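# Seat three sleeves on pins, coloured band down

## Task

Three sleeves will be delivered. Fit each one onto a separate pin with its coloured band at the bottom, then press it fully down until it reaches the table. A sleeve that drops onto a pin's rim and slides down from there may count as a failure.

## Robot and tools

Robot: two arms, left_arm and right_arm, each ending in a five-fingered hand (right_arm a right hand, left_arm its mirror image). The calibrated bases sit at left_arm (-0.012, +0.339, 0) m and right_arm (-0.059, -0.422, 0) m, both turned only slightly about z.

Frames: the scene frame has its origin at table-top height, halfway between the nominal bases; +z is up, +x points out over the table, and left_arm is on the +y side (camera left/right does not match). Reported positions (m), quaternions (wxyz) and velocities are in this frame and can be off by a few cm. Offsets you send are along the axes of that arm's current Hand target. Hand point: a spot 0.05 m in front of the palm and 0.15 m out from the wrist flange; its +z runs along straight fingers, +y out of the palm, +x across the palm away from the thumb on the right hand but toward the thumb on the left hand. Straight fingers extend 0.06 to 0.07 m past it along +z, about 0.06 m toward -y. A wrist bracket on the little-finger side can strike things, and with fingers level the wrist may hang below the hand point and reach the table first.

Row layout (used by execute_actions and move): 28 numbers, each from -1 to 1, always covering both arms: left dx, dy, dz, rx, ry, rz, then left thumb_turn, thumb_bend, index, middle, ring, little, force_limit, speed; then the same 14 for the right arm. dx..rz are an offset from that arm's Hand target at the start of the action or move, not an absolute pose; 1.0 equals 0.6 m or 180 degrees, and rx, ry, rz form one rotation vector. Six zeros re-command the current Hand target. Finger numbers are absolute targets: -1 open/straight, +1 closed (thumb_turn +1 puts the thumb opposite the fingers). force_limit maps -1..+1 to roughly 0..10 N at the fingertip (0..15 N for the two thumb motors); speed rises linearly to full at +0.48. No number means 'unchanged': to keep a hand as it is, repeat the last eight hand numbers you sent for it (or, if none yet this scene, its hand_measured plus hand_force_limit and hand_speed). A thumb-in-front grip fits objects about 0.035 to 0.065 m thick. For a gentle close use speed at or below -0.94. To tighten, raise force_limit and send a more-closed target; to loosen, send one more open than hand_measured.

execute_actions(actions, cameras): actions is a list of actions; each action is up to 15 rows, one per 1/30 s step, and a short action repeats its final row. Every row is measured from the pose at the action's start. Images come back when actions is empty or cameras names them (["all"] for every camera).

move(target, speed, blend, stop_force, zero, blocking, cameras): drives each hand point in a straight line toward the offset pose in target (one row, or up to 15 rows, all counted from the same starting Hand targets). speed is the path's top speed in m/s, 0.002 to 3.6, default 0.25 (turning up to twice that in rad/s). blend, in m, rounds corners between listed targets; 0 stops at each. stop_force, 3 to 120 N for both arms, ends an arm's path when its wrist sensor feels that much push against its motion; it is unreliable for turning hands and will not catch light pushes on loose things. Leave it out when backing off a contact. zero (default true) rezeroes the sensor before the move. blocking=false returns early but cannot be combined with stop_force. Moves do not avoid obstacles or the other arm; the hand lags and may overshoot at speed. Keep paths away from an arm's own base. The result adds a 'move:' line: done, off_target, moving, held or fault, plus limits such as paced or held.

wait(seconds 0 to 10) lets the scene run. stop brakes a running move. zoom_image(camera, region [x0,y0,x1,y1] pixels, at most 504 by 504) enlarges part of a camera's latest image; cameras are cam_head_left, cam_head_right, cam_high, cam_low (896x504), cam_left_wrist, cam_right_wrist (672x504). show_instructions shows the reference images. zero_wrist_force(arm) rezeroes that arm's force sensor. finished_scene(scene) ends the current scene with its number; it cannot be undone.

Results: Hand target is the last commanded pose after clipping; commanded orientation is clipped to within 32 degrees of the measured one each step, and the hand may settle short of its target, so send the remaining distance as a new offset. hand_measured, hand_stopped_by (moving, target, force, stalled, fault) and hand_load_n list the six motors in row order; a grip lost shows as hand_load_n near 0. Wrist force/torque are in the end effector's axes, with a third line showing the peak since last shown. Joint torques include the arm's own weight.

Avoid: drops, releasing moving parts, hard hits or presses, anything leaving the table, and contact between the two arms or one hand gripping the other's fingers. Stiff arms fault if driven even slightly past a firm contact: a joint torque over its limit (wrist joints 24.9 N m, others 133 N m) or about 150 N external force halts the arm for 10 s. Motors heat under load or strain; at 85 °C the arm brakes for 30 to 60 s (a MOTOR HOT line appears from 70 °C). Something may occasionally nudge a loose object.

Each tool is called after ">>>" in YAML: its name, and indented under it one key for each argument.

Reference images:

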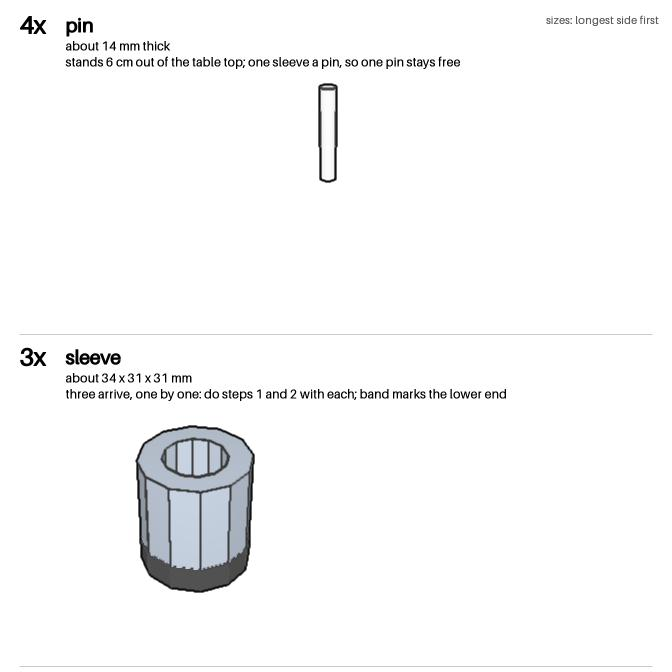

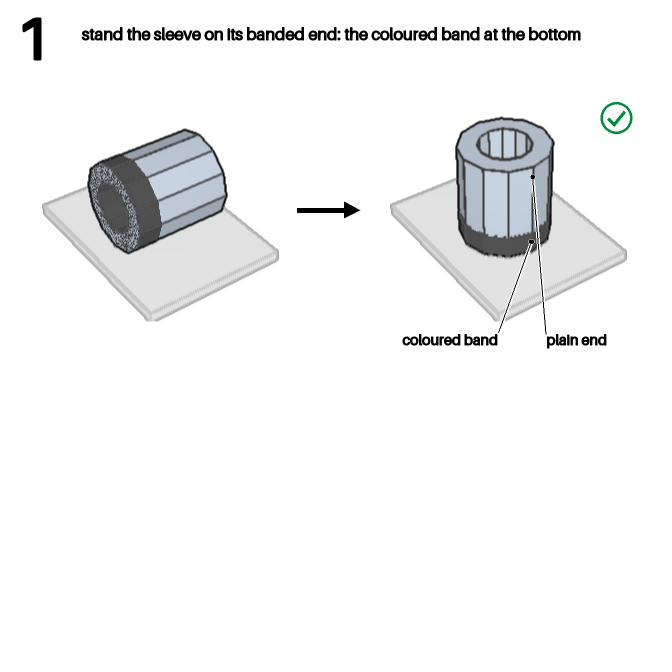

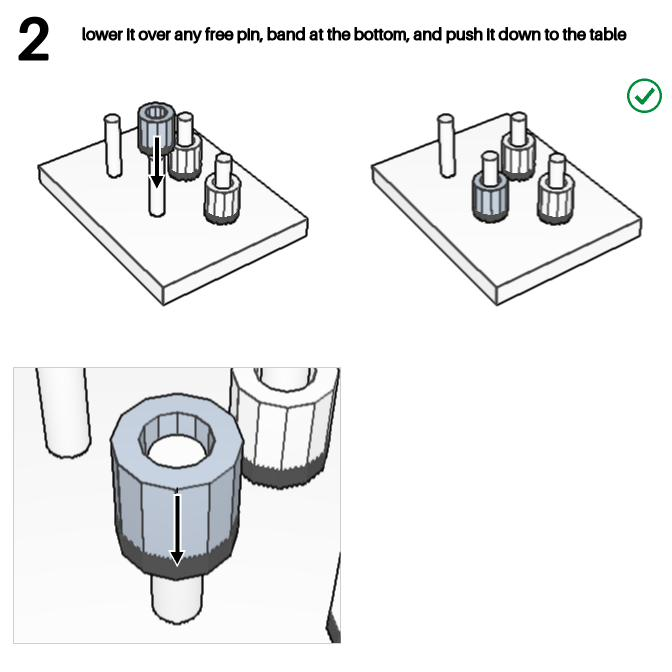

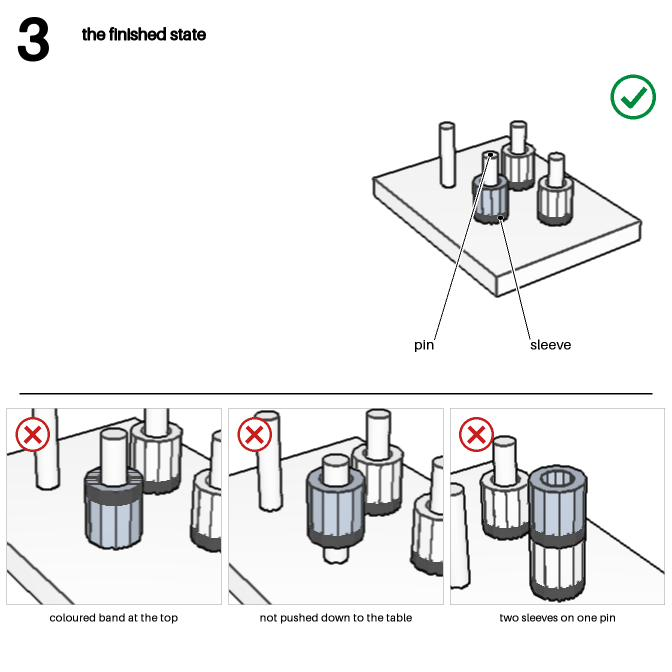

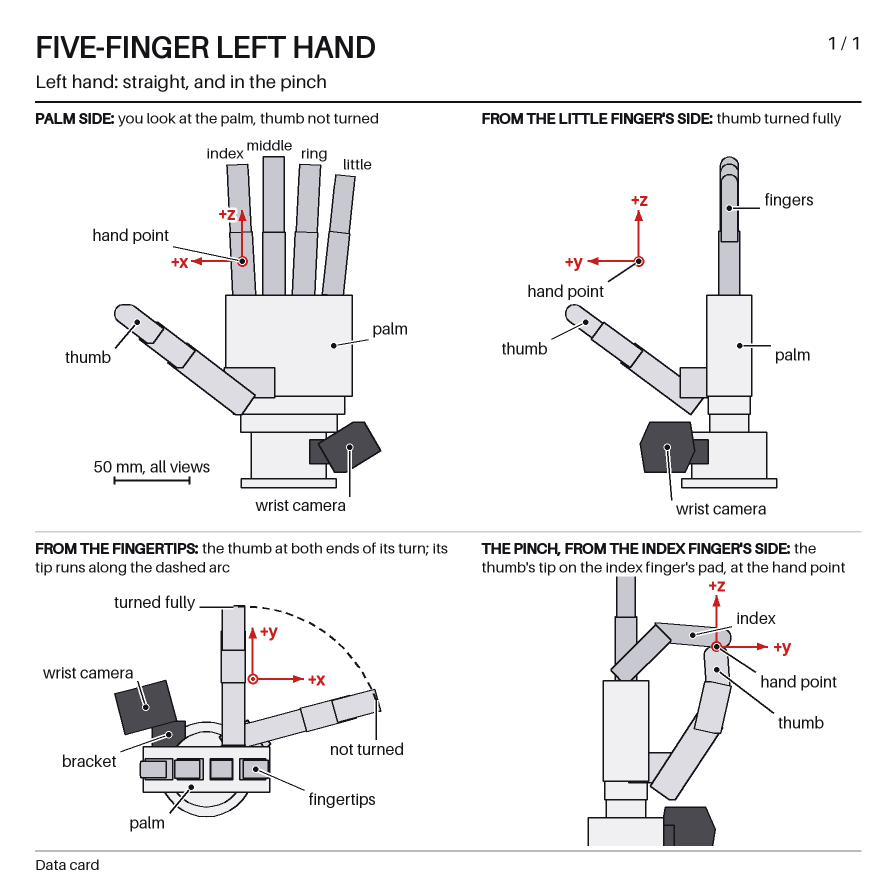

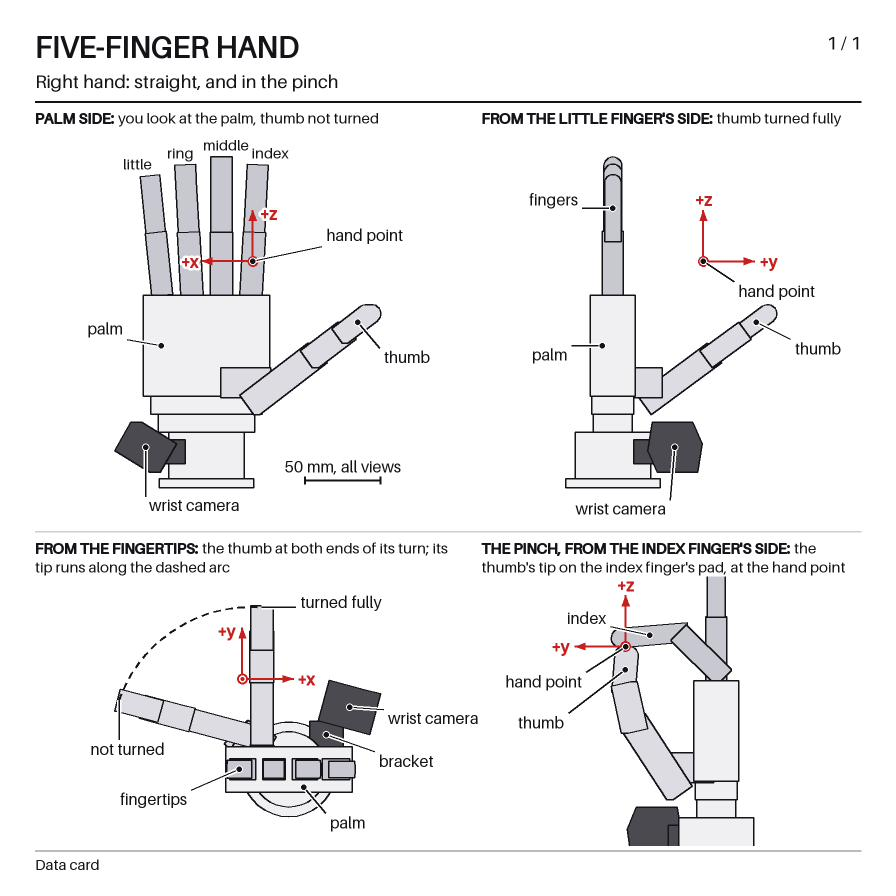

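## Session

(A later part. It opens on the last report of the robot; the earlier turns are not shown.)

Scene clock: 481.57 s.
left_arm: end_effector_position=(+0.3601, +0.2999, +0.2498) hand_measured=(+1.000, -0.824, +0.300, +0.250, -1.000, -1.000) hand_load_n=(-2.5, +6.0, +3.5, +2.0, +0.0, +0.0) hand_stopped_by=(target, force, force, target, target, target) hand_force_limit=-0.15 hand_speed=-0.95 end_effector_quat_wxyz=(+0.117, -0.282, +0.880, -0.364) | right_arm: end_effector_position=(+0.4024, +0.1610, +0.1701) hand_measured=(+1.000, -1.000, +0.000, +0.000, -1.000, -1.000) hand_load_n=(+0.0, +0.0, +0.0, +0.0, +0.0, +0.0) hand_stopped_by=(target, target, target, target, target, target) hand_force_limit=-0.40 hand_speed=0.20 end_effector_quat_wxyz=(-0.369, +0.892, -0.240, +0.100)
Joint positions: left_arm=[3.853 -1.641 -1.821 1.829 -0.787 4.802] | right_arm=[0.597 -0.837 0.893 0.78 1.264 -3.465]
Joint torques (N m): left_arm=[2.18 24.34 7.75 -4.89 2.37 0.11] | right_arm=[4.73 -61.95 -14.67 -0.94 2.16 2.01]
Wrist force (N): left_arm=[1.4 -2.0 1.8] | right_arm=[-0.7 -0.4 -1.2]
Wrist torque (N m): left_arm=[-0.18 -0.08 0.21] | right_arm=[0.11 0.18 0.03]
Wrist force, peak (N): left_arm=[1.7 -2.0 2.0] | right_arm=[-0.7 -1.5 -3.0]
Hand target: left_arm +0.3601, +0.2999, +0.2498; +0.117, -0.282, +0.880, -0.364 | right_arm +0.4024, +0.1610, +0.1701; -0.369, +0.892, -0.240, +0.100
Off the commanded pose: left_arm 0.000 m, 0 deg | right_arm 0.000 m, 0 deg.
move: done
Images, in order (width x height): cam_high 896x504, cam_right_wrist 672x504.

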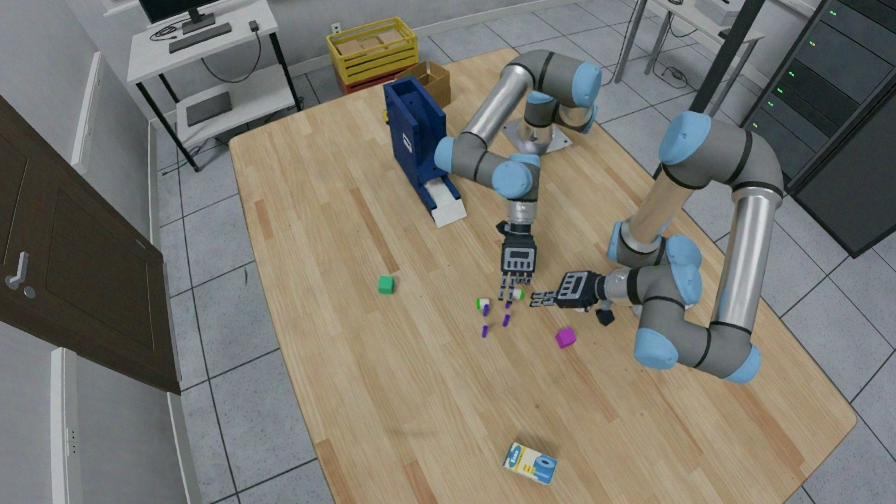

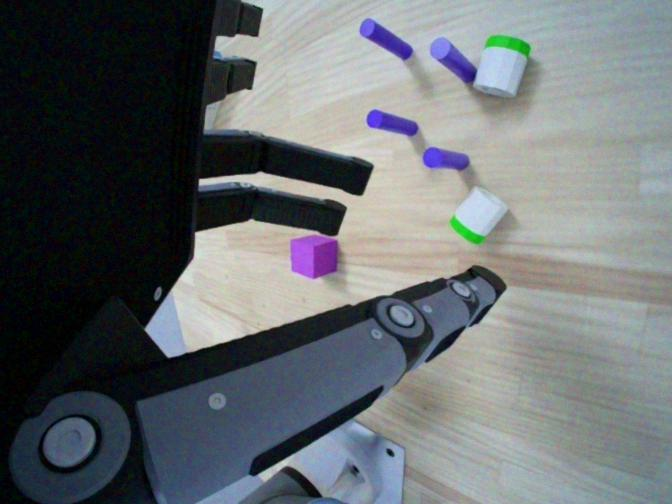

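>>> move:
  target:
    - [0, 0, 0, 0, 0, 0, 1, 0.1, 0.6, 0.25, -1, -1, -0.15, -0.95, -0.0025, 0.1018, 0.1105, 0, 0.0251, 0.0251, 1, -1, 0.1, 0.1, -1, -1, -0.4, 0.2]
  cameras: ["cam_right_wrist"]
  speed: 0.2

>>> zoom_image:
  camera: "cam_right_wrist"
  region: [300, 120, 520, 320]

Scene clock: 493.50 s.
left_arm: end_effector_position=(+0.3601, +0.2999, +0.2498) hand_measured=(+1.000, -0.824, +0.300, +0.250, -1.000, -1.000) hand_load_n=(-2.5, +6.0, +3.0, +2.0, +0.0, +0.0) hand_stopped_by=(target, force, force, target, target, target) hand_force_limit=-0.15 hand_speed=-0.95 end_effector_quat_wxyz=(+0.117, -0.282, +0.880, -0.364) | right_arm: end_effector_position=(+0.4029, +0.1649, +0.0800) hand_measured=(+1.000, -1.000, +0.100, +0.100, -1.000, -1.000) hand_load_n=(+0.0, +0.0, +0.0, +0.0, +0.0, +0.0) hand_stopped_by=(target, target, target, target, target, target) hand_force_limit=-0.40 hand_speed=0.20 end_effector_quat_wxyz=(-0.363, +0.877, -0.289, +0.120)
Joint positions: left_arm=[3.853 -1.641 -1.821 1.829 -0.787 4.802] | right_arm=[0.623 -0.81 1.072 0.546 1.357 -3.361]
Joint torques (N m): left_arm=[1.35 23.51 7.34 -5.1 2.28 -0.15] | right_arm=[-7.5 -62.74 -13.57 -1.23 -1.51 -0.5]
Wrist force (N): left_arm=[1.4 -2.0 1.7] | right_arm=[-0.6 -0.4 -0.9]
Wrist torque (N m): left_arm=[-0.17 -0.08 0.21] | right_arm=[0.11 0.18 0.03]
Wrist force, peak (N): left_arm=[1.7 -2.1 2.1] | right_arm=[-0.6 -1.9 -2.3]
Hand target: left_arm +0.3601, +0.2999, +0.2498; +0.117, -0.282, +0.880, -0.364 | right_arm +0.4030, +0.1649, +0.0800; -0.363, +0.877, -0.290, +0.120
Off the commanded pose: left_arm 0.000 m, 0 deg | right_arm 0.000 m, 0 deg.
move: done
Images, in order (width x height): cam_right_wrist 672x504.

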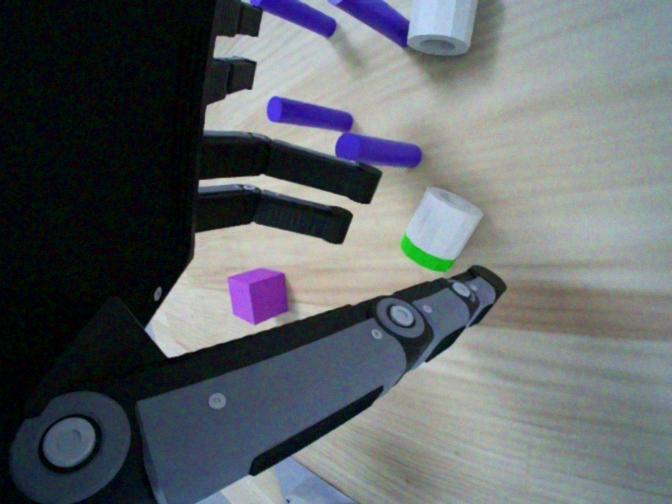

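Scaled by 2.291 from the camera's 672x504 image, which has a finer 960x720 frame.

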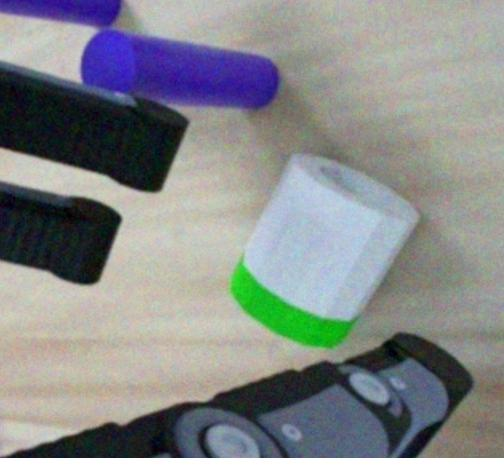

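>>> move:
  target:
    - [0, 0, 0, 0, 0, 0, 1, 0.1, 0.6, 0.25, -1, -1, -0.15, -0.95, 0, 0.0654, 0.0654, 0, 0, 0, 1, -1, 0.1, 0.1, -1, -1, -0.4, 0.2]
  cameras: ["cam_right_wrist"]
  speed: 0.05
  stop_force: 5

>>> zoom_image:
  camera: "cam_right_wrist"
  region: [250, 130, 470, 330]

Scene clock: 499.23 s.
left_arm: end_effector_position=(+0.3601, +0.2999, +0.2498) hand_measured=(+1.000, -0.824, +0.300, +0.250, -1.000, -1.000) hand_load_n=(-3.0, +6.5, +3.5, +2.0, +0.0, +0.0) hand_stopped_by=(target, force, force, target, target, target) hand_force_limit=-0.15 hand_speed=-0.95 end_effector_quat_wxyz=(+0.117, -0.282, +0.880, -0.364) | right_arm: end_effector_position=(+0.4030, +0.1649, +0.0703) hand_measured=(+1.000, -1.000, +0.100, +0.100, -1.000, -1.000) hand_load_n=(+0.0, +0.0, +0.0, -5.0, +0.0, -0.5) hand_stopped_by=(target, target, target, target, target, target) hand_force_limit=-0.40 hand_speed=0.20 end_effector_quat_wxyz=(-0.363, +0.877, -0.290, +0.120)
Joint positions: left_arm=[3.853 -1.641 -1.821 1.829 -0.787 4.802] | right_arm=[0.623 -0.803 1.086 0.526 1.358 -3.361]
Joint torques (N m): left_arm=[0.84 23.44 7.61 -4.96 2.32 -0.13] | right_arm=[-7.1 -61.97 -13.95 -2.54 2.14 1.08]
Wrist force (N): left_arm=[1.6 -1.9 1.6] | right_arm=[-2.5 1.3 -6.3]
Wrist torque (N m): left_arm=[-0.16 -0.10 0.21] | right_arm=[0.12 0.32 0.07]
Wrist force, peak (N): left_arm=[1.6 -2.0 2.1] | right_arm=[-5.2 -4.6 -16.1]
Hand target: left_arm +0.3601, +0.2999, +0.2498; +0.117, -0.282, +0.880, -0.364 | right_arm +0.4030, +0.1649, +0.0704; -0.363, +0.877, -0.290, +0.120 (not the last commanded pose)
Off the commanded pose: left_arm 0.000 m, 0 deg | right_arm 0.046 m, 0 deg.
move: contact (right_arm)
Images, in order (width x height): cam_right_wrist 672x504.

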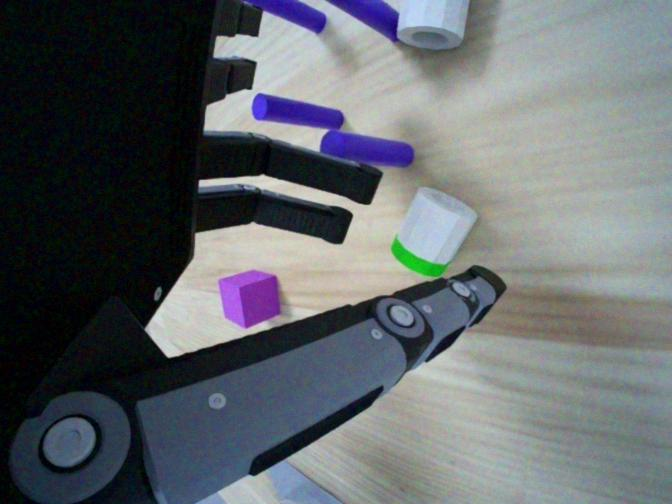

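Scaled by 2.291 from the camera's 672x504 image, which has a finer 960x720 frame.

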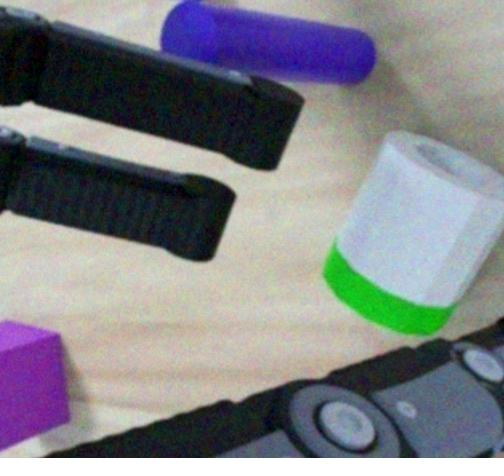

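>>> move:
  target:
    - [0, 0, 0, 0, 0, 0, 1, 0.1, 0.6, 0.25, -1, -1, -0.15, -0.95, 0, -0.0141, -0.0141, 0, 0, 0, 1, -1, 0.1, 0.1, -1, -1, -0.4, 0.2]
    - [0, 0, 0, 0, 0, 0, 1, 0.1, 0.6, 0.25, -1, -1, -0.15, -0.95, 0, -0.0142, -0.0142, 0, 0, 0, 1, -1, 0.1, -1, -1, -1, -0.4, 0.2]
  cameras: []
  speed: 0.1

>>> move:
  target:
    - [0, 0, 0, 0, 0, 0, 1, 0.1, 0.6, 0.25, -1, -1, -0.15, -0.95, 0, 0.0683, 0.0683, 0, 0, 0, 1, -1, 0.1, -1, -1, -1, -0.4, 0.2]
  cameras: ["cam_right_wrist"]
  speed: 0.06
  stop_force: 5

>>> zoom_image:
  camera: "cam_right_wrist"
  region: [250, 130, 520, 330]

Scene clock: 511.00 s.
left_arm: end_effector_position=(+0.3601, +0.2999, +0.2498) hand_measured=(+1.000, -0.824, +0.300, +0.250, -1.000, -1.000) hand_load_n=(-2.5, +6.0, +3.5, +2.0, -0.5, +0.0) hand_stopped_by=(target, force, force, target, target, target) hand_force_limit=-0.15 hand_speed=-0.95 end_effector_quat_wxyz=(+0.117, -0.282, +0.880, -0.364) | right_arm: end_effector_position=(+0.4030, +0.1649, +0.0825) hand_measured=(+1.000, -1.000, +0.100, -0.036, -1.000, -1.000) hand_load_n=(+0.0, +0.0, +0.0, -17.0, +0.0, +0.0) hand_stopped_by=(target, target, target, moving, target, target) hand_force_limit=-0.40 hand_speed=0.20 end_effector_quat_wxyz=(-0.363, +0.877, -0.290, +0.120)
Joint positions: left_arm=[3.853 -1.641 -1.821 1.829 -0.787 4.802] | right_arm=[0.623 -0.812 1.069 0.551 1.358 -3.361]
Joint torques (N m): left_arm=[1.54 22.51 8.4 -4.89 1.99 -0.48] | right_arm=[3.52 -32.13 -15.17 -2.35 1.68 1.45]
Wrist force (N): left_arm=[1.8 -2.0 1.9] | right_arm=[-2.1 3.7 -15.0]
Wrist torque (N m): left_arm=[-0.19 -0.13 0.23] | right_arm=[0.08 0.51 0.13]
Wrist force, peak (N): left_arm=[1.6 -2.2 2.1] | right_arm=[-2.5 2.6 -15.9]
Hand target: left_arm +0.3601, +0.2999, +0.2498; +0.117, -0.282, +0.880, -0.364 | right_arm +0.4030, +0.1649, +0.0824; -0.363, +0.877, -0.290, +0.120
Off the commanded pose: left_arm 0.000 m, 0 deg | right_arm 0.000 m, 0 deg.
move: done
No camera images: "cameras" was empty.

Scene clock: 512.13 s.
left_arm: end_effector_position=(+0.3601, +0.2999, +0.2498) hand_measured=(+1.000, -0.824, +0.300, +0.250, -1.000, -1.000) hand_load_n=(-3.0, +6.5, +3.0, +2.0, +0.0, +0.0) hand_stopped_by=(target, force, force, target, target, target) hand_force_limit=-0.15 hand_speed=-0.95 end_effector_quat_wxyz=(+0.117, -0.282, +0.880, -0.364) | right_arm: end_effector_position=(+0.4030, +0.1649, +0.0821) hand_measured=(+1.000, -1.000, +0.100, -0.034, -1.000, -1.000) hand_load_n=(+0.0, +0.5, +0.0, -16.0, +0.0, +0.0) hand_stopped_by=(target, target, target, stalled, target, target) hand_force_limit=-0.40 hand_speed=0.20 end_effector_quat_wxyz=(-0.363, +0.877, -0.290, +0.120)
Joint positions: left_arm=[3.853 -1.641 -1.821 1.829 -0.787 4.802] | right_arm=[0.623 -0.811 1.07 0.55 1.358 -3.361]
Joint torques (N m): left_arm=[0.02 22.99 8.04 -4.68 2.54 -0.4] | right_arm=[2.9 -53.45 -14.18 -3.23 1.73 1.15]
Wrist force (N): left_arm=[1.5 -2.0 1.8] | right_arm=[-3.7 -2.9 -17.6]
Wrist torque (N m): left_arm=[-0.18 -0.08 0.22] | right_arm=[0.10 0.53 -0.02]
Wrist force, peak (N): left_arm=[1.7 -2.0 2.0] | right_arm=[-5.3 -20.7 -30.4]
Hand target: left_arm +0.3601, +0.2999, +0.2498; +0.117, -0.282, +0.880, -0.364 | right_arm +0.4030, +0.1649, +0.0821; -0.363, +0.877, -0.290, +0.120 (not the last commanded pose)
Off the commanded pose: left_arm 0.000 m, 0 deg | right_arm 0.058 m, 0 deg.
move: contact (right_arm)
Images, in order (width x height): cam_right_wrist 672x504.

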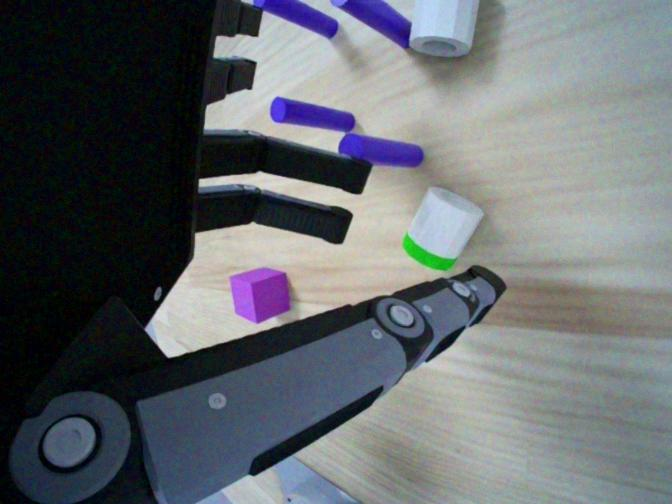

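Scaled by 1.867 from the camera's 672x504 image, which has a finer 960x720 frame.

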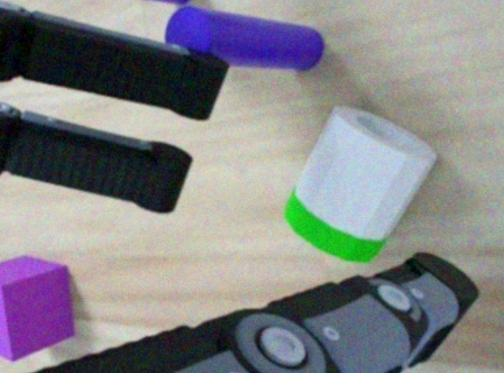

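>>> move:
  target:
    - [0, 0, 0, 0, 0, 0, 1, 0.1, 0.6, 0.25, -1, -1, -0.15, -0.95, 0, -0.053, -0.053, 0, 0, 0, 1, -1, 0.1, -1, -1, -1, -0.4, 0.2]
    - [0, 0, 0, 0, 0, 0, 1, 0.1, 0.6, 0.25, -1, -1, -0.15, -0.95, 0, -0.0531, -0.0531, 0, 0, 0, 1, -1, 0.1, -0.97, -1, -1, -0.4, 0.2]
  cameras: ["cam_right_wrist"]
  speed: 0.1

Scene clock: 516.77 s.
left_arm: end_effector_position=(+0.3601, +0.2999, +0.2498) hand_measured=(+1.000, -0.824, +0.300, +0.250, -1.000, -1.000) hand_load_n=(-3.0, +6.0, +3.5, +2.0, +0.0, +0.0) hand_stopped_by=(target, force, force, target, target, target) hand_force_limit=-0.15 hand_speed=-0.95 end_effector_quat_wxyz=(+0.117, -0.282, +0.880, -0.364) | right_arm: end_effector_position=(+0.4029, +0.1649, +0.1272) hand_measured=(+1.000, -1.000, +0.100, -0.970, -1.000, -1.000) hand_load_n=(+0.0, +0.0, +0.0, +0.0, +0.0, +0.0) hand_stopped_by=(target, target, target, target, target, target) hand_force_limit=-0.40 hand_speed=0.20 end_effector_quat_wxyz=(-0.363, +0.877, -0.290, +0.120)
Joint positions: left_arm=[3.853 -1.641 -1.821 1.829 -0.787 4.802] | right_arm=[0.623 -0.837 0.997 0.648 1.358 -3.361]
Joint torques (N m): left_arm=[0.55 21.32 7.33 -4.73 1.97 -0.39] | right_arm=[4.48 -35.07 -21.24 2.7 2.11 -1.77]
Wrist force (N): left_arm=[1.6 -2.0 1.6] | right_arm=[-0.7 -0.3 -1.0]
Wrist torque (N m): left_arm=[-0.17 -0.10 0.22] | right_arm=[0.10 0.18 0.03]
Wrist force, peak (N): left_arm=[1.7 -2.2 1.9] | right_arm=[-3.7 -3.5 -17.9]
Hand target: left_arm +0.3601, +0.2999, +0.2498; +0.117, -0.282, +0.880, -0.364 | right_arm +0.4029, +0.1649, +0.1272; -0.363, +0.877, -0.290, +0.120
Off the commanded pose: left_arm 0.000 m, 0 deg | right_arm 0.000 m, 0 deg.
move: done
Images, in order (width x height): cam_right_wrist 672x504.

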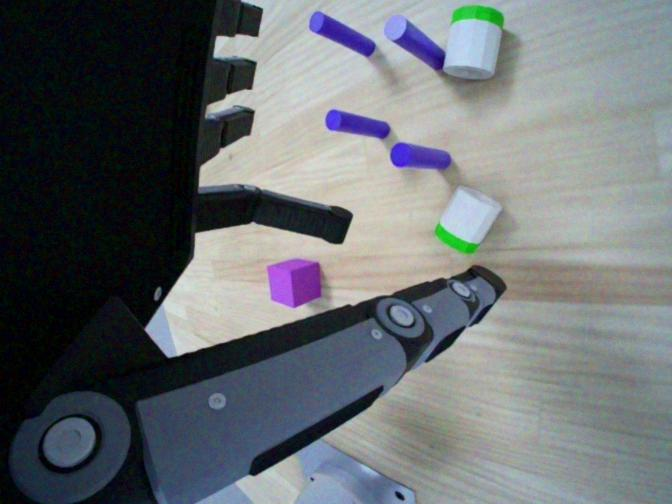

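>>> move:
  target:
    - [0, 0, 0, 0, 0, 0, 1, 0.1, 0.6, 0.25, -1, -1, -0.15, -0.95, 0, 0.121, 0.121, 0, 0, 0, 1, -1, 0.1, -0.97, -1, -1, -0.4, 0.2]
  cameras: ["cam_right_wrist"]
  speed: 0.06
  stop_force: 5

>>> zoom_image:
  camera: "cam_right_wrist"
  region: [250, 130, 520, 330]

Scene clock: 520.77 s.
left_arm: end_effector_position=(+0.3601, +0.2999, +0.2498) hand_measured=(+1.000, -0.824, +0.300, +0.250, -1.000, -1.000) hand_load_n=(-2.5, +6.5, +3.0, +2.0, +0.0, +0.0) hand_stopped_by=(target, force, force, target, target, target) hand_force_limit=-0.15 hand_speed=-0.95 end_effector_quat_wxyz=(+0.117, -0.282, +0.880, -0.364) | right_arm: end_effector_position=(+0.4030, +0.1649, +0.0706) hand_measured=(+1.000, -1.000, +0.100, -0.970, -1.000, -1.000) hand_load_n=(+0.0, +0.0, +0.0, +3.5, +0.0, +0.0) hand_stopped_by=(target, target, target, target, target, target) hand_force_limit=-0.40 hand_speed=0.20 end_effector_quat_wxyz=(-0.363, +0.877, -0.290, +0.120)
Joint positions: left_arm=[3.853 -1.641 -1.821 1.829 -0.787 4.802] | right_arm=[0.623 -0.803 1.086 0.526 1.358 -3.361]
Joint torques (N m): left_arm=[1.28 21.54 6.99 -4.97 2.37 -0.57] | right_arm=[-2.45 -60.65 -11.06 -0.45 -1.38 -1.68]
Wrist force (N): left_arm=[1.4 -2.1 1.8] | right_arm=[-1.1 -4.0 -1.7]
Wrist torque (N m): left_arm=[-0.19 -0.07 0.21] | right_arm=[0.22 0.22 -0.09]
Wrist force, peak (N): left_arm=[1.7 -2.0 2.2] | right_arm=[-1.8 -13.5 -9.3]
Hand target: left_arm +0.3601, +0.2999, +0.2498; +0.117, -0.282, +0.880, -0.364 | right_arm +0.4030, +0.1649, +0.0706; -0.363, +0.877, -0.290, +0.120 (not the last commanded pose)
Off the commanded pose: left_arm 0.000 m, 0 deg | right_arm 0.046 m, 0 deg.
move: contact (right_arm)
Images, in order (width x height): cam_right_wrist 672x504.

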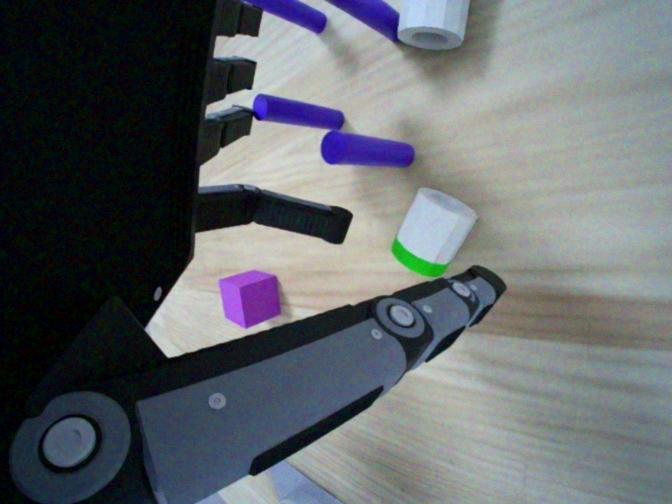

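Scaled by 1.867 from the camera's 672x504 image, which has a finer 960x720 frame.

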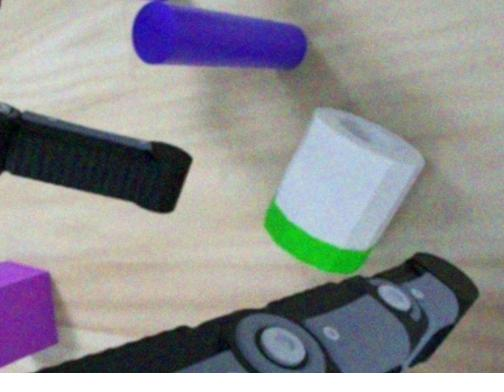

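>>> move:
  target:
    - [0, 0, 0, 0, 0, 0, 1, 0.1, 0.6, 0.25, -1, -1, -0.15, -0.95, 0, -0.0707, -0.0707, 0, 0, 0, 1, -1, 0.1, -0.97, -1, -1, -0.4, 0.2]
    - [0, 0, 0, 0, 0, 0, 1, 0.1, 0.6, 0.25, -1, -1, -0.15, -0.95, 0.151, 0.0964, -0.1186, 0, -0.1438, -0.1438, -1, -1, -1, 1, 1, 1, -0.4, 0.2]
  cameras: ["cam_high"]
  speed: 0.3
  blend: [0.02, 0]

>>> zoom_image:
  camera: "cam_high"
  region: [440, 230, 580, 350]

Scene clock: 533.93 s.
left_arm: end_effector_position=(+0.3601, +0.2999, +0.2498) hand_measured=(+1.000, -0.824, +0.300, +0.250, -1.000, -1.000) hand_load_n=(-2.5, +6.0, +3.5, +2.0, +0.0, +0.0) hand_stopped_by=(target, force, force, target, target, target) hand_force_limit=-0.15 hand_speed=-0.95 end_effector_quat_wxyz=(+0.117, -0.282, +0.880, -0.364) | right_arm: end_effector_position=(+0.4214, +0.0376, +0.0801) hand_measured=(-1.000, -1.000, -1.000, +1.000, +1.000, +1.000) hand_load_n=(+0.0, +0.0, +0.0, +0.0, +0.0, +0.0) hand_stopped_by=(target, target, target, target, target, target) hand_force_limit=-0.40 hand_speed=0.20 end_effector_quat_wxyz=(-0.382, +0.924, +0.001, +0.000)
Joint positions: left_arm=[3.853 -1.641 -1.821 1.829 -0.787 4.802] | right_arm=[0.339 -0.746 1.056 0.936 0.843 -4.245]
Joint torques (N m): left_arm=[-0.3 19.02 7.33 -4.89 2.33 -0.49] | right_arm=[-5.5 -63.09 -13.77 3.14 -3.19 -1.91]
Wrist force (N): left_arm=[1.4 -2.0 2.1] | right_arm=[-0.7 -0.4 -1.2]
Wrist torque (N m): left_arm=[-0.20 -0.06 0.21] | right_arm=[0.10 0.20 -0.06]
Wrist force, peak (N): left_arm=[1.6 -2.1 2.2] | right_arm=[-0.6 -4.5 -1.6]
Hand target: left_arm +0.3601, +0.2999, +0.2498; +0.117, -0.282, +0.880, -0.364 | right_arm +0.4214, +0.0376, +0.0801; -0.382, +0.924, +0.001, +0.000
Off the commanded pose: left_arm 0.000 m, 0 deg | right_arm 0.000 m, 0 deg.
move: done
Images, in order (width x height): cam_high 896x504.

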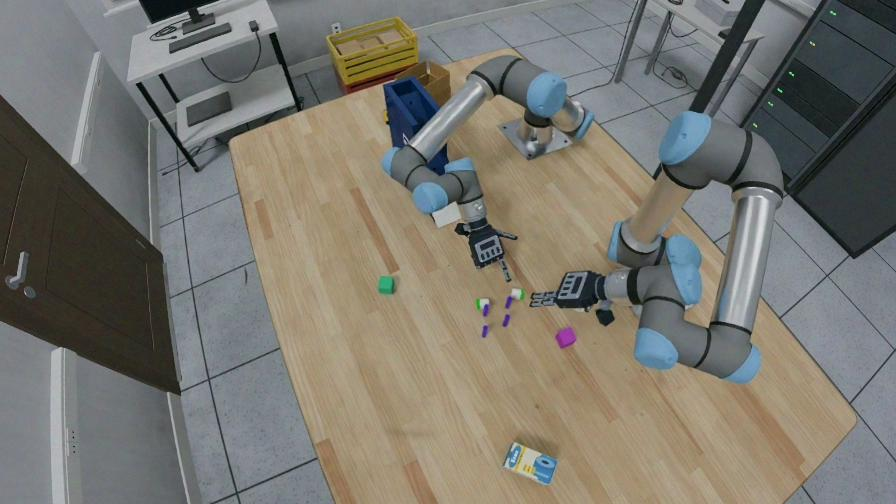

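Scaled by 3.600 from the camera's 896x504 image, which has a finer 1280x720 frame.

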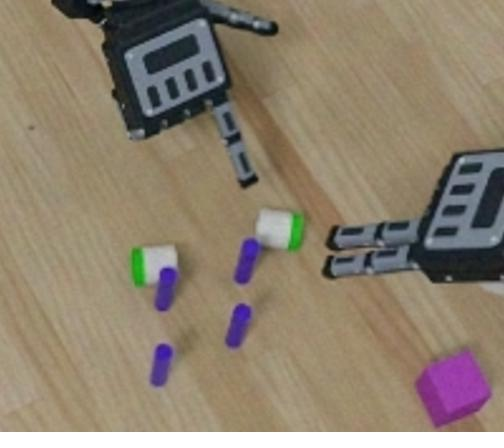

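>>> move:
  target:
    - [0, 0, 0, 0, 0, 0, 1, 0.1, 0.6, 0.25, -1, -1, -0.15, -0.95, 0.005, 0.0689, 0.0772, 0, 0, 0, -1, -1, -1, 1, 1, 1, -0.4, 0.2]
    - [0, 0, 0, 0, 0, 0, 1, 0.1, 0.6, 0.25, -1, -1, -0.15, -0.95, -0.0633, 0.033, 0.113, 0, 0, 0, -1, -1, -1, 1, 1, 1, -0.4, 0.2]
  cameras: ["cam_high"]
  speed: 0.06
  stop_force: 6

>>> zoom_image:
  camera: "cam_high"
  region: [440, 230, 580, 350]

Scene clock: 540.90 s.
left_arm: end_effector_position=(+0.3601, +0.2999, +0.2498) hand_measured=(+1.000, -0.824, +0.300, +0.250, -1.000, -1.000) hand_load_n=(-2.5, +6.0, +3.5, +2.0, +0.0, +0.0) hand_stopped_by=(target, force, force, target, target, target) hand_force_limit=-0.15 hand_speed=-0.95 end_effector_quat_wxyz=(+0.117, -0.282, +0.880, -0.364) | right_arm: end_effector_position=(+0.3834, +0.0715, +0.0181) hand_measured=(-1.000, -1.000, -1.000, +1.000, +1.000, +1.000) hand_load_n=(+0.0, +0.0, +0.0, +0.0, +0.0, +0.0) hand_stopped_by=(target, target, target, target, target, target) hand_force_limit=-0.40 hand_speed=0.20 end_effector_quat_wxyz=(-0.382, +0.924, +0.001, +0.000)
Joint positions: left_arm=[3.853 -1.641 -1.821 1.829 -0.787 4.802] | right_arm=[0.417 -0.727 1.174 0.736 0.87 -4.148]
Joint torques (N m): left_arm=[-1.54 20.2 6.37 -4.74 2.31 -0.78] | right_arm=[-7.88 -35.78 -24.76 3.85 -3.37 -2.06]
Wrist force (N): left_arm=[1.6 -1.8 1.7] | right_arm=[-0.4 -0.7 -0.9]
Wrist torque (N m): left_arm=[-0.16 -0.09 0.21] | right_arm=[0.04 0.15 0.01]
Wrist force, peak (N): left_arm=[1.7 -2.0 2.1] | right_arm=[-0.5 -1.1 -2.1]
Hand target: left_arm +0.3601, +0.2999, +0.2498; +0.117, -0.282, +0.880, -0.364 | right_arm +0.3834, +0.0715, +0.0181; -0.382, +0.924, +0.001, +0.000
Off the commanded pose: left_arm 0.000 m, 0 deg | right_arm 0.000 m, 0 deg.
move: done
Images, in order (width x height): cam_high 896x504.

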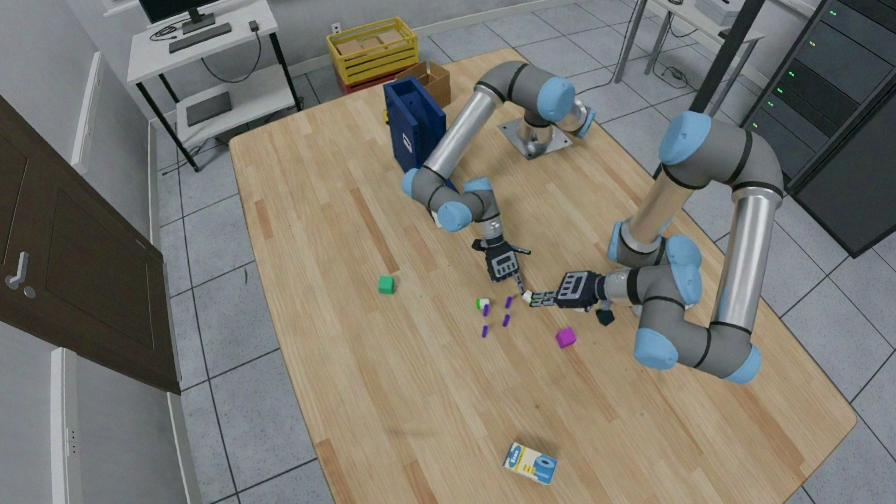

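Scaled by 3.600 from the camera's 896x504 image, which has a finer 1280x720 frame.

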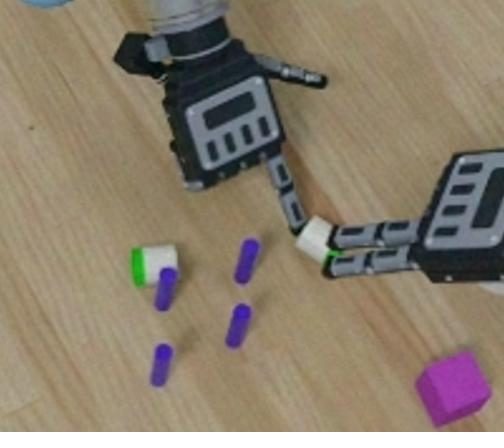

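>>> move:
  target:
    - [-0.1783, 0.0193, -0.09, 0, 0, 0, 1, 0.1, 0.6, 0.25, -1, -1, -0.15, -0.95, 0, -0.1179, -0.1179, 0, 0, 0, -1, -1, -1, 1, 1, 1, -0.4, 0.2]
    - [-0.1783, 0.0193, -0.09, 0, 0, 0, 1, 0.1, 0.6, 0.25, -1, -1, -0.15, -0.95, 0.0243, -0.3035, -0.0548, 0, 0.2553, 0.2553, 1, -1, 0.1, 0.1, -1, -1, -0.4, 0.2]
  cameras: ["cam_high", "cam_right_wrist"]
  speed: 0.3

>>> zoom_image:
  camera: "cam_right_wrist"
  region: [330, 100, 600, 300]

Scene clock: 551.40 s.
left_arm: end_effector_position=(+0.4202, +0.3998, +0.2798) hand_measured=(+1.000, -0.824, +0.300, +0.250, -1.000, -1.000) hand_load_n=(-3.0, +6.0, +3.5, +2.0, +0.0, -0.5) hand_stopped_by=(target, force, force, target, target, target) hand_force_limit=-0.15 hand_speed=-0.95 end_effector_quat_wxyz=(+0.117, -0.282, +0.880, -0.364) | right_arm: end_effector_position=(+0.3978, +0.1771, +0.1701) hand_measured=(+1.000, -1.000, +0.100, +0.100, -1.000, -1.000) hand_load_n=(+0.0, +0.0, +0.0, +0.0, +0.0, +0.0) hand_stopped_by=(target, target, target, target, target, target) hand_force_limit=-0.40 hand_speed=0.20 end_effector_quat_wxyz=(-0.323, +0.779, -0.496, +0.206)
Joint positions: left_arm=[3.951 -1.85 -1.516 1.638 -0.798 4.937] | right_arm=[0.753 -0.83 0.875 0.766 1.797 -2.911]
Joint torques (N m): left_arm=[5.29 17.23 31 -5.58 2.85 1.48] | right_arm=[3.75 -62.17 -26.89 2.58 2.3 2.02]
Wrist force (N): left_arm=[1.4 -1.9 1.9] | right_arm=[-0.5 -0.6 -0.9]
Wrist torque (N m): left_arm=[-0.22 -0.07 0.26] | right_arm=[0.04 0.15 0.05]
Wrist force, peak (N): left_arm=[3.6 -2.3 3.0] | right_arm=[-0.6 -2.1 -2.5]
Hand target: left_arm +0.4202, +0.3998, +0.2798; +0.117, -0.282, +0.880, -0.364 | right_arm +0.3978, +0.1771, +0.1701; -0.323, +0.779, -0.496, +0.206
Off the commanded pose: left_arm 0.000 m, 0 deg | right_arm 0.000 m, 0 deg.
move: done
Images, in order (width x height): cam_high 896x504, cam_right_wrist 672x504.

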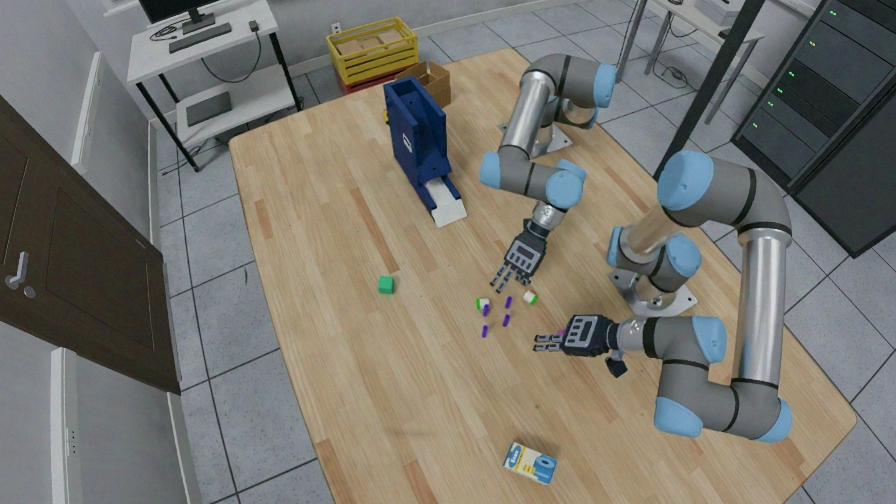

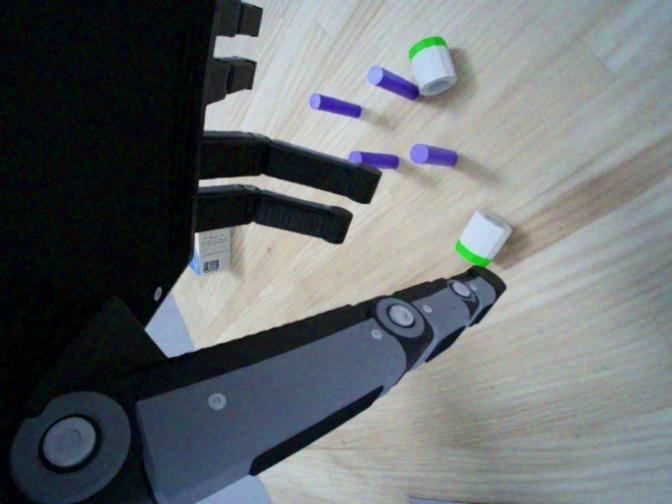

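Scaled by 1.867 from the camera's 672x504 image, which has a finer 960x720 frame.

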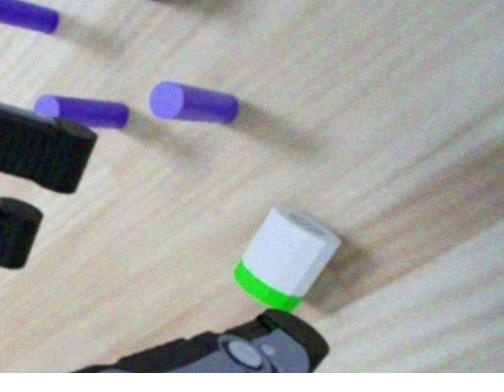

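>>> move:
  target:
    - [0, 0, 0, 0, 0, 0, 1, 0.1, 0.6, 0.25, -1, -1, -0.15, -0.95, -0.0265, 0.1028, 0.0858, 0, 0.0153, 0.0153, 1, -1, 0.1, 0.1, -1, -1, -0.4, 0.2]
  cameras: ["cam_right_wrist"]
  speed: 0.25

>>> zoom_image:
  camera: "cam_right_wrist"
  region: [300, 100, 540, 300]

Scene clock: 570.40 s.
left_arm: end_effector_position=(+0.4202, +0.3998, +0.2798) hand_measured=(+1.000, -0.824, +0.300, +0.250, -1.000, -1.000) hand_load_n=(-2.5, +6.5, +3.5, +2.0, +0.0, +0.0) hand_stopped_by=(target, force, force, target, target, target) hand_force_limit=-0.15 hand_speed=-0.95 end_effector_quat_wxyz=(+0.117, -0.282, +0.880, -0.364) | right_arm: end_effector_position=(+0.3846, +0.1884, +0.0900) hand_measured=(+1.000, -1.000, +0.100, +0.100, -1.000, -1.000) hand_load_n=(+0.0, +0.0, +0.0, +0.0, +0.0, +0.0) hand_stopped_by=(target, target, target, target, target, target) hand_force_limit=-0.40 hand_speed=0.20 end_effector_quat_wxyz=(-0.316, +0.762, -0.522, +0.217)
Joint positions: left_arm=[3.951 -1.85 -1.516 1.638 -0.798 4.937] | right_arm=[0.797 -0.777 0.993 0.617 1.873 -2.826]
Joint torques (N m): left_arm=[3.51 16.79 31.12 -5.42 2.52 0.99] | right_arm=[-5.85 -60.95 -18.85 0.39 -1.66 -1.03]
Wrist force (N): left_arm=[1.3 -1.8 1.9] | right_arm=[-0.6 -0.6 -1.3]
Wrist torque (N m): left_arm=[-0.21 -0.04 0.25] | right_arm=[0.08 0.17 0.03]
Wrist force, peak (N): left_arm=[1.6 -2.1 2.1] | right_arm=[-0.2 -2.1 -2.2]
Hand target: left_arm +0.4202, +0.3998, +0.2798; +0.117, -0.282, +0.880, -0.364 | right_arm +0.3846, +0.1884, +0.0900; -0.316, +0.762, -0.522, +0.217
Off the commanded pose: left_arm 0.000 m, 0 deg | right_arm 0.000 m, 0 deg.
move: done
Images, in order (width x height): cam_right_wrist 672x504.

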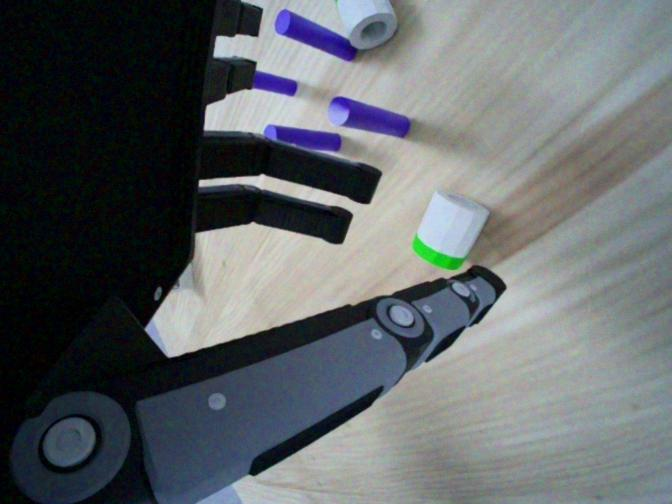

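Scaled by 2.100 from the camera's 672x504 image, which has a finer 960x720 frame.

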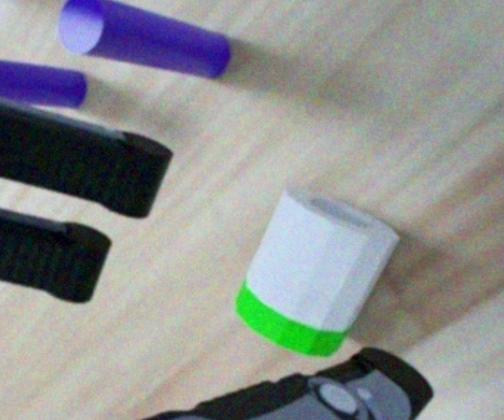

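>>> execute_actions:
  actions:
    - [[0, 0, 0, 0, 0, 0, 1, 0.1, 0.6, 0.25, -1, -1, -0.15, -0.95, 0, 0, 0, 0, 0, 0, 1, -1, 0.1, 0.1, 1, 1, -0.4, 0.4]]
  cameras: []

>>> move:
  target:
    - [0, 0, 0, 0, 0, 0, 1, 0.1, 0.6, 0.25, -1, -1, -0.15, -0.95, 0, 0.0754, 0.0754, 0, 0, 0, 1, -1, 0.1, 0.1, 1, 1, -0.4, 0.4]
  cameras: ["cam_right_wrist"]
  speed: 0.06
  stop_force: 5

>>> zoom_image:
  camera: "cam_right_wrist"
  region: [250, 100, 520, 300]

Scene clock: 578.37 s.
left_arm: end_effector_position=(+0.4202, +0.3998, +0.2798) hand_measured=(+1.000, -0.824, +0.300, +0.250, -1.000, -1.000) hand_load_n=(-3.0, +6.0, +3.0, +2.0, +0.0, +0.0) hand_stopped_by=(target, force, force, target, target, target) hand_force_limit=-0.15 hand_speed=-0.95 end_effector_quat_wxyz=(+0.117, -0.282, +0.880, -0.364) | right_arm: end_effector_position=(+0.3846, +0.1884, +0.0900) hand_measured=(+1.000, -1.000, +0.100, +0.100, +1.000, +1.000) hand_load_n=(+0.0, +0.0, +0.5, +0.0, +0.0, +0.5) hand_stopped_by=(target, target, target, target, target, target) hand_force_limit=-0.40 hand_speed=0.40 end_effector_quat_wxyz=(-0.316, +0.762, -0.522, +0.217)
Joint positions: left_arm=[3.951 -1.85 -1.516 1.638 -0.798 4.937] | right_arm=[0.797 -0.777 0.993 0.617 1.873 -2.826]
Joint torques (N m): left_arm=[4.27 17.03 30.49 -5.35 2.35 0.93] | right_arm=[-7.14 -63.12 -13.94 -0.38 2.61 1.84]
Wrist force (N): left_arm=[1.4 -1.8 1.8] | right_arm=[-0.3 -0.9 -1.3]
Wrist torque (N m): left_arm=[-0.19 -0.06 0.25] | right_arm=[0.06 0.12 0.05]
Wrist force, peak (N): left_arm=[1.5 -2.0 2.2] | right_arm=[-0.4 -0.9 -1.6]
Hand target: left_arm +0.4202, +0.3998, +0.2798; +0.117, -0.282, +0.880, -0.364 | right_arm +0.3846, +0.1884, +0.0900; -0.316, +0.762, -0.522, +0.217
Off the commanded pose: left_arm 0.000 m, 0 deg | right_arm 0.000 m, 0 deg.
Step readings (end_effector_position of left_arm | right_arm):
0: (+0.4202, +0.3998, +0.2798) | (+0.3846, +0.1884, +0.0900)
1: (+0.4202, +0.3998, +0.2798) | (+0.3846, +0.1884, +0.0900)
2: (+0.4202, +0.3998, +0.2798) | (+0.3846, +0.1884, +0.0900)
4: (+0.4202, +0.3998, +0.2798) | (+0.3846, +0.1884, +0.0900)
8: (+0.4202, +0.3998, +0.2798) | (+0.3846, +0.1884, +0.0900)
15: (+0.4202, +0.3998, +0.2798) | (+0.3846, +0.1884, +0.0900)
No camera images: "cameras" was empty.

Scene clock: 580.50 s.
left_arm: end_effector_position=(+0.4202, +0.3998, +0.2798) hand_measured=(+1.000, -0.824, +0.300, +0.250, -1.000, -1.000) hand_load_n=(-2.5, +6.0, +3.5, +2.0, +0.0, +0.0) hand_stopped_by=(target, force, force, target, target, target) hand_force_limit=-0.15 hand_speed=-0.95 end_effector_quat_wxyz=(+0.117, -0.282, +0.880, -0.364) | right_arm: end_effector_position=(+0.3846, +0.1884, +0.0260) hand_measured=(+1.000, -1.000, +0.100, +0.100, +1.000, +1.000) hand_load_n=(+0.0, +0.0, +0.0, +0.0, +0.0, +0.0) hand_stopped_by=(target, target, target, target, target, target) hand_force_limit=-0.40 hand_speed=0.40 end_effector_quat_wxyz=(-0.316, +0.762, -0.522, +0.217)
Joint positions: left_arm=[3.951 -1.85 -1.516 1.638 -0.798 4.937] | right_arm=[0.797 -0.729 1.075 0.487 1.873 -2.826]
Joint torques (N m): left_arm=[4.75 16.37 30.08 -5.51 2.22 1.02] | right_arm=[-7.38 -64.36 -26.51 1.65 -2.26 -2.04]
Wrist force (N): left_arm=[1.5 -1.8 2.0] | right_arm=[-0.4 -0.6 -1.0]
Wrist torque (N m): left_arm=[-0.21 -0.07 0.26] | right_arm=[0.07 0.13 0.04]
Wrist force, peak (N): left_arm=[1.5 -2.0 2.1] | right_arm=[-0.5 -1.5 -1.8]
Hand target: left_arm +0.4202, +0.3998, +0.2798; +0.117, -0.282, +0.880, -0.364 | right_arm +0.3846, +0.1884, +0.0260; -0.316, +0.762, -0.522, +0.217
Off the commanded pose: left_arm 0.000 m, 0 deg | right_arm 0.000 m, 0 deg.
move: done
Images, in order (width x height): cam_right_wrist 672x504.

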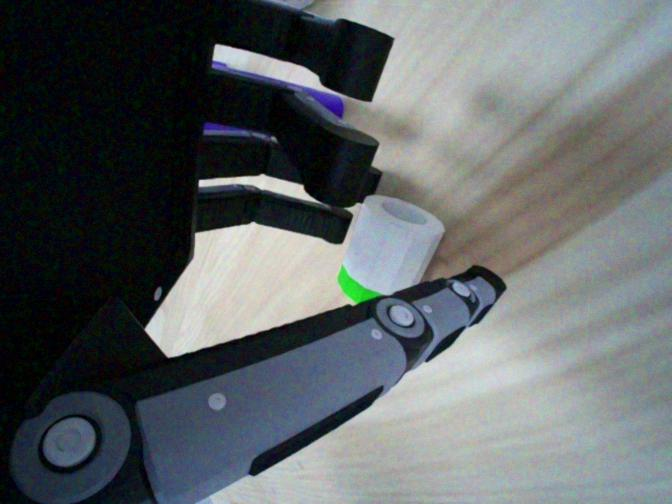

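Scaled by 1.867 from the camera's 672x504 image, which has a finer 960x720 frame.

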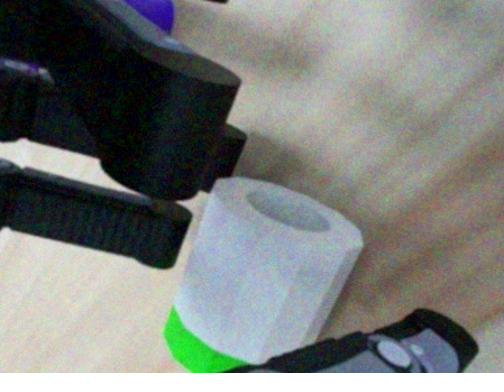

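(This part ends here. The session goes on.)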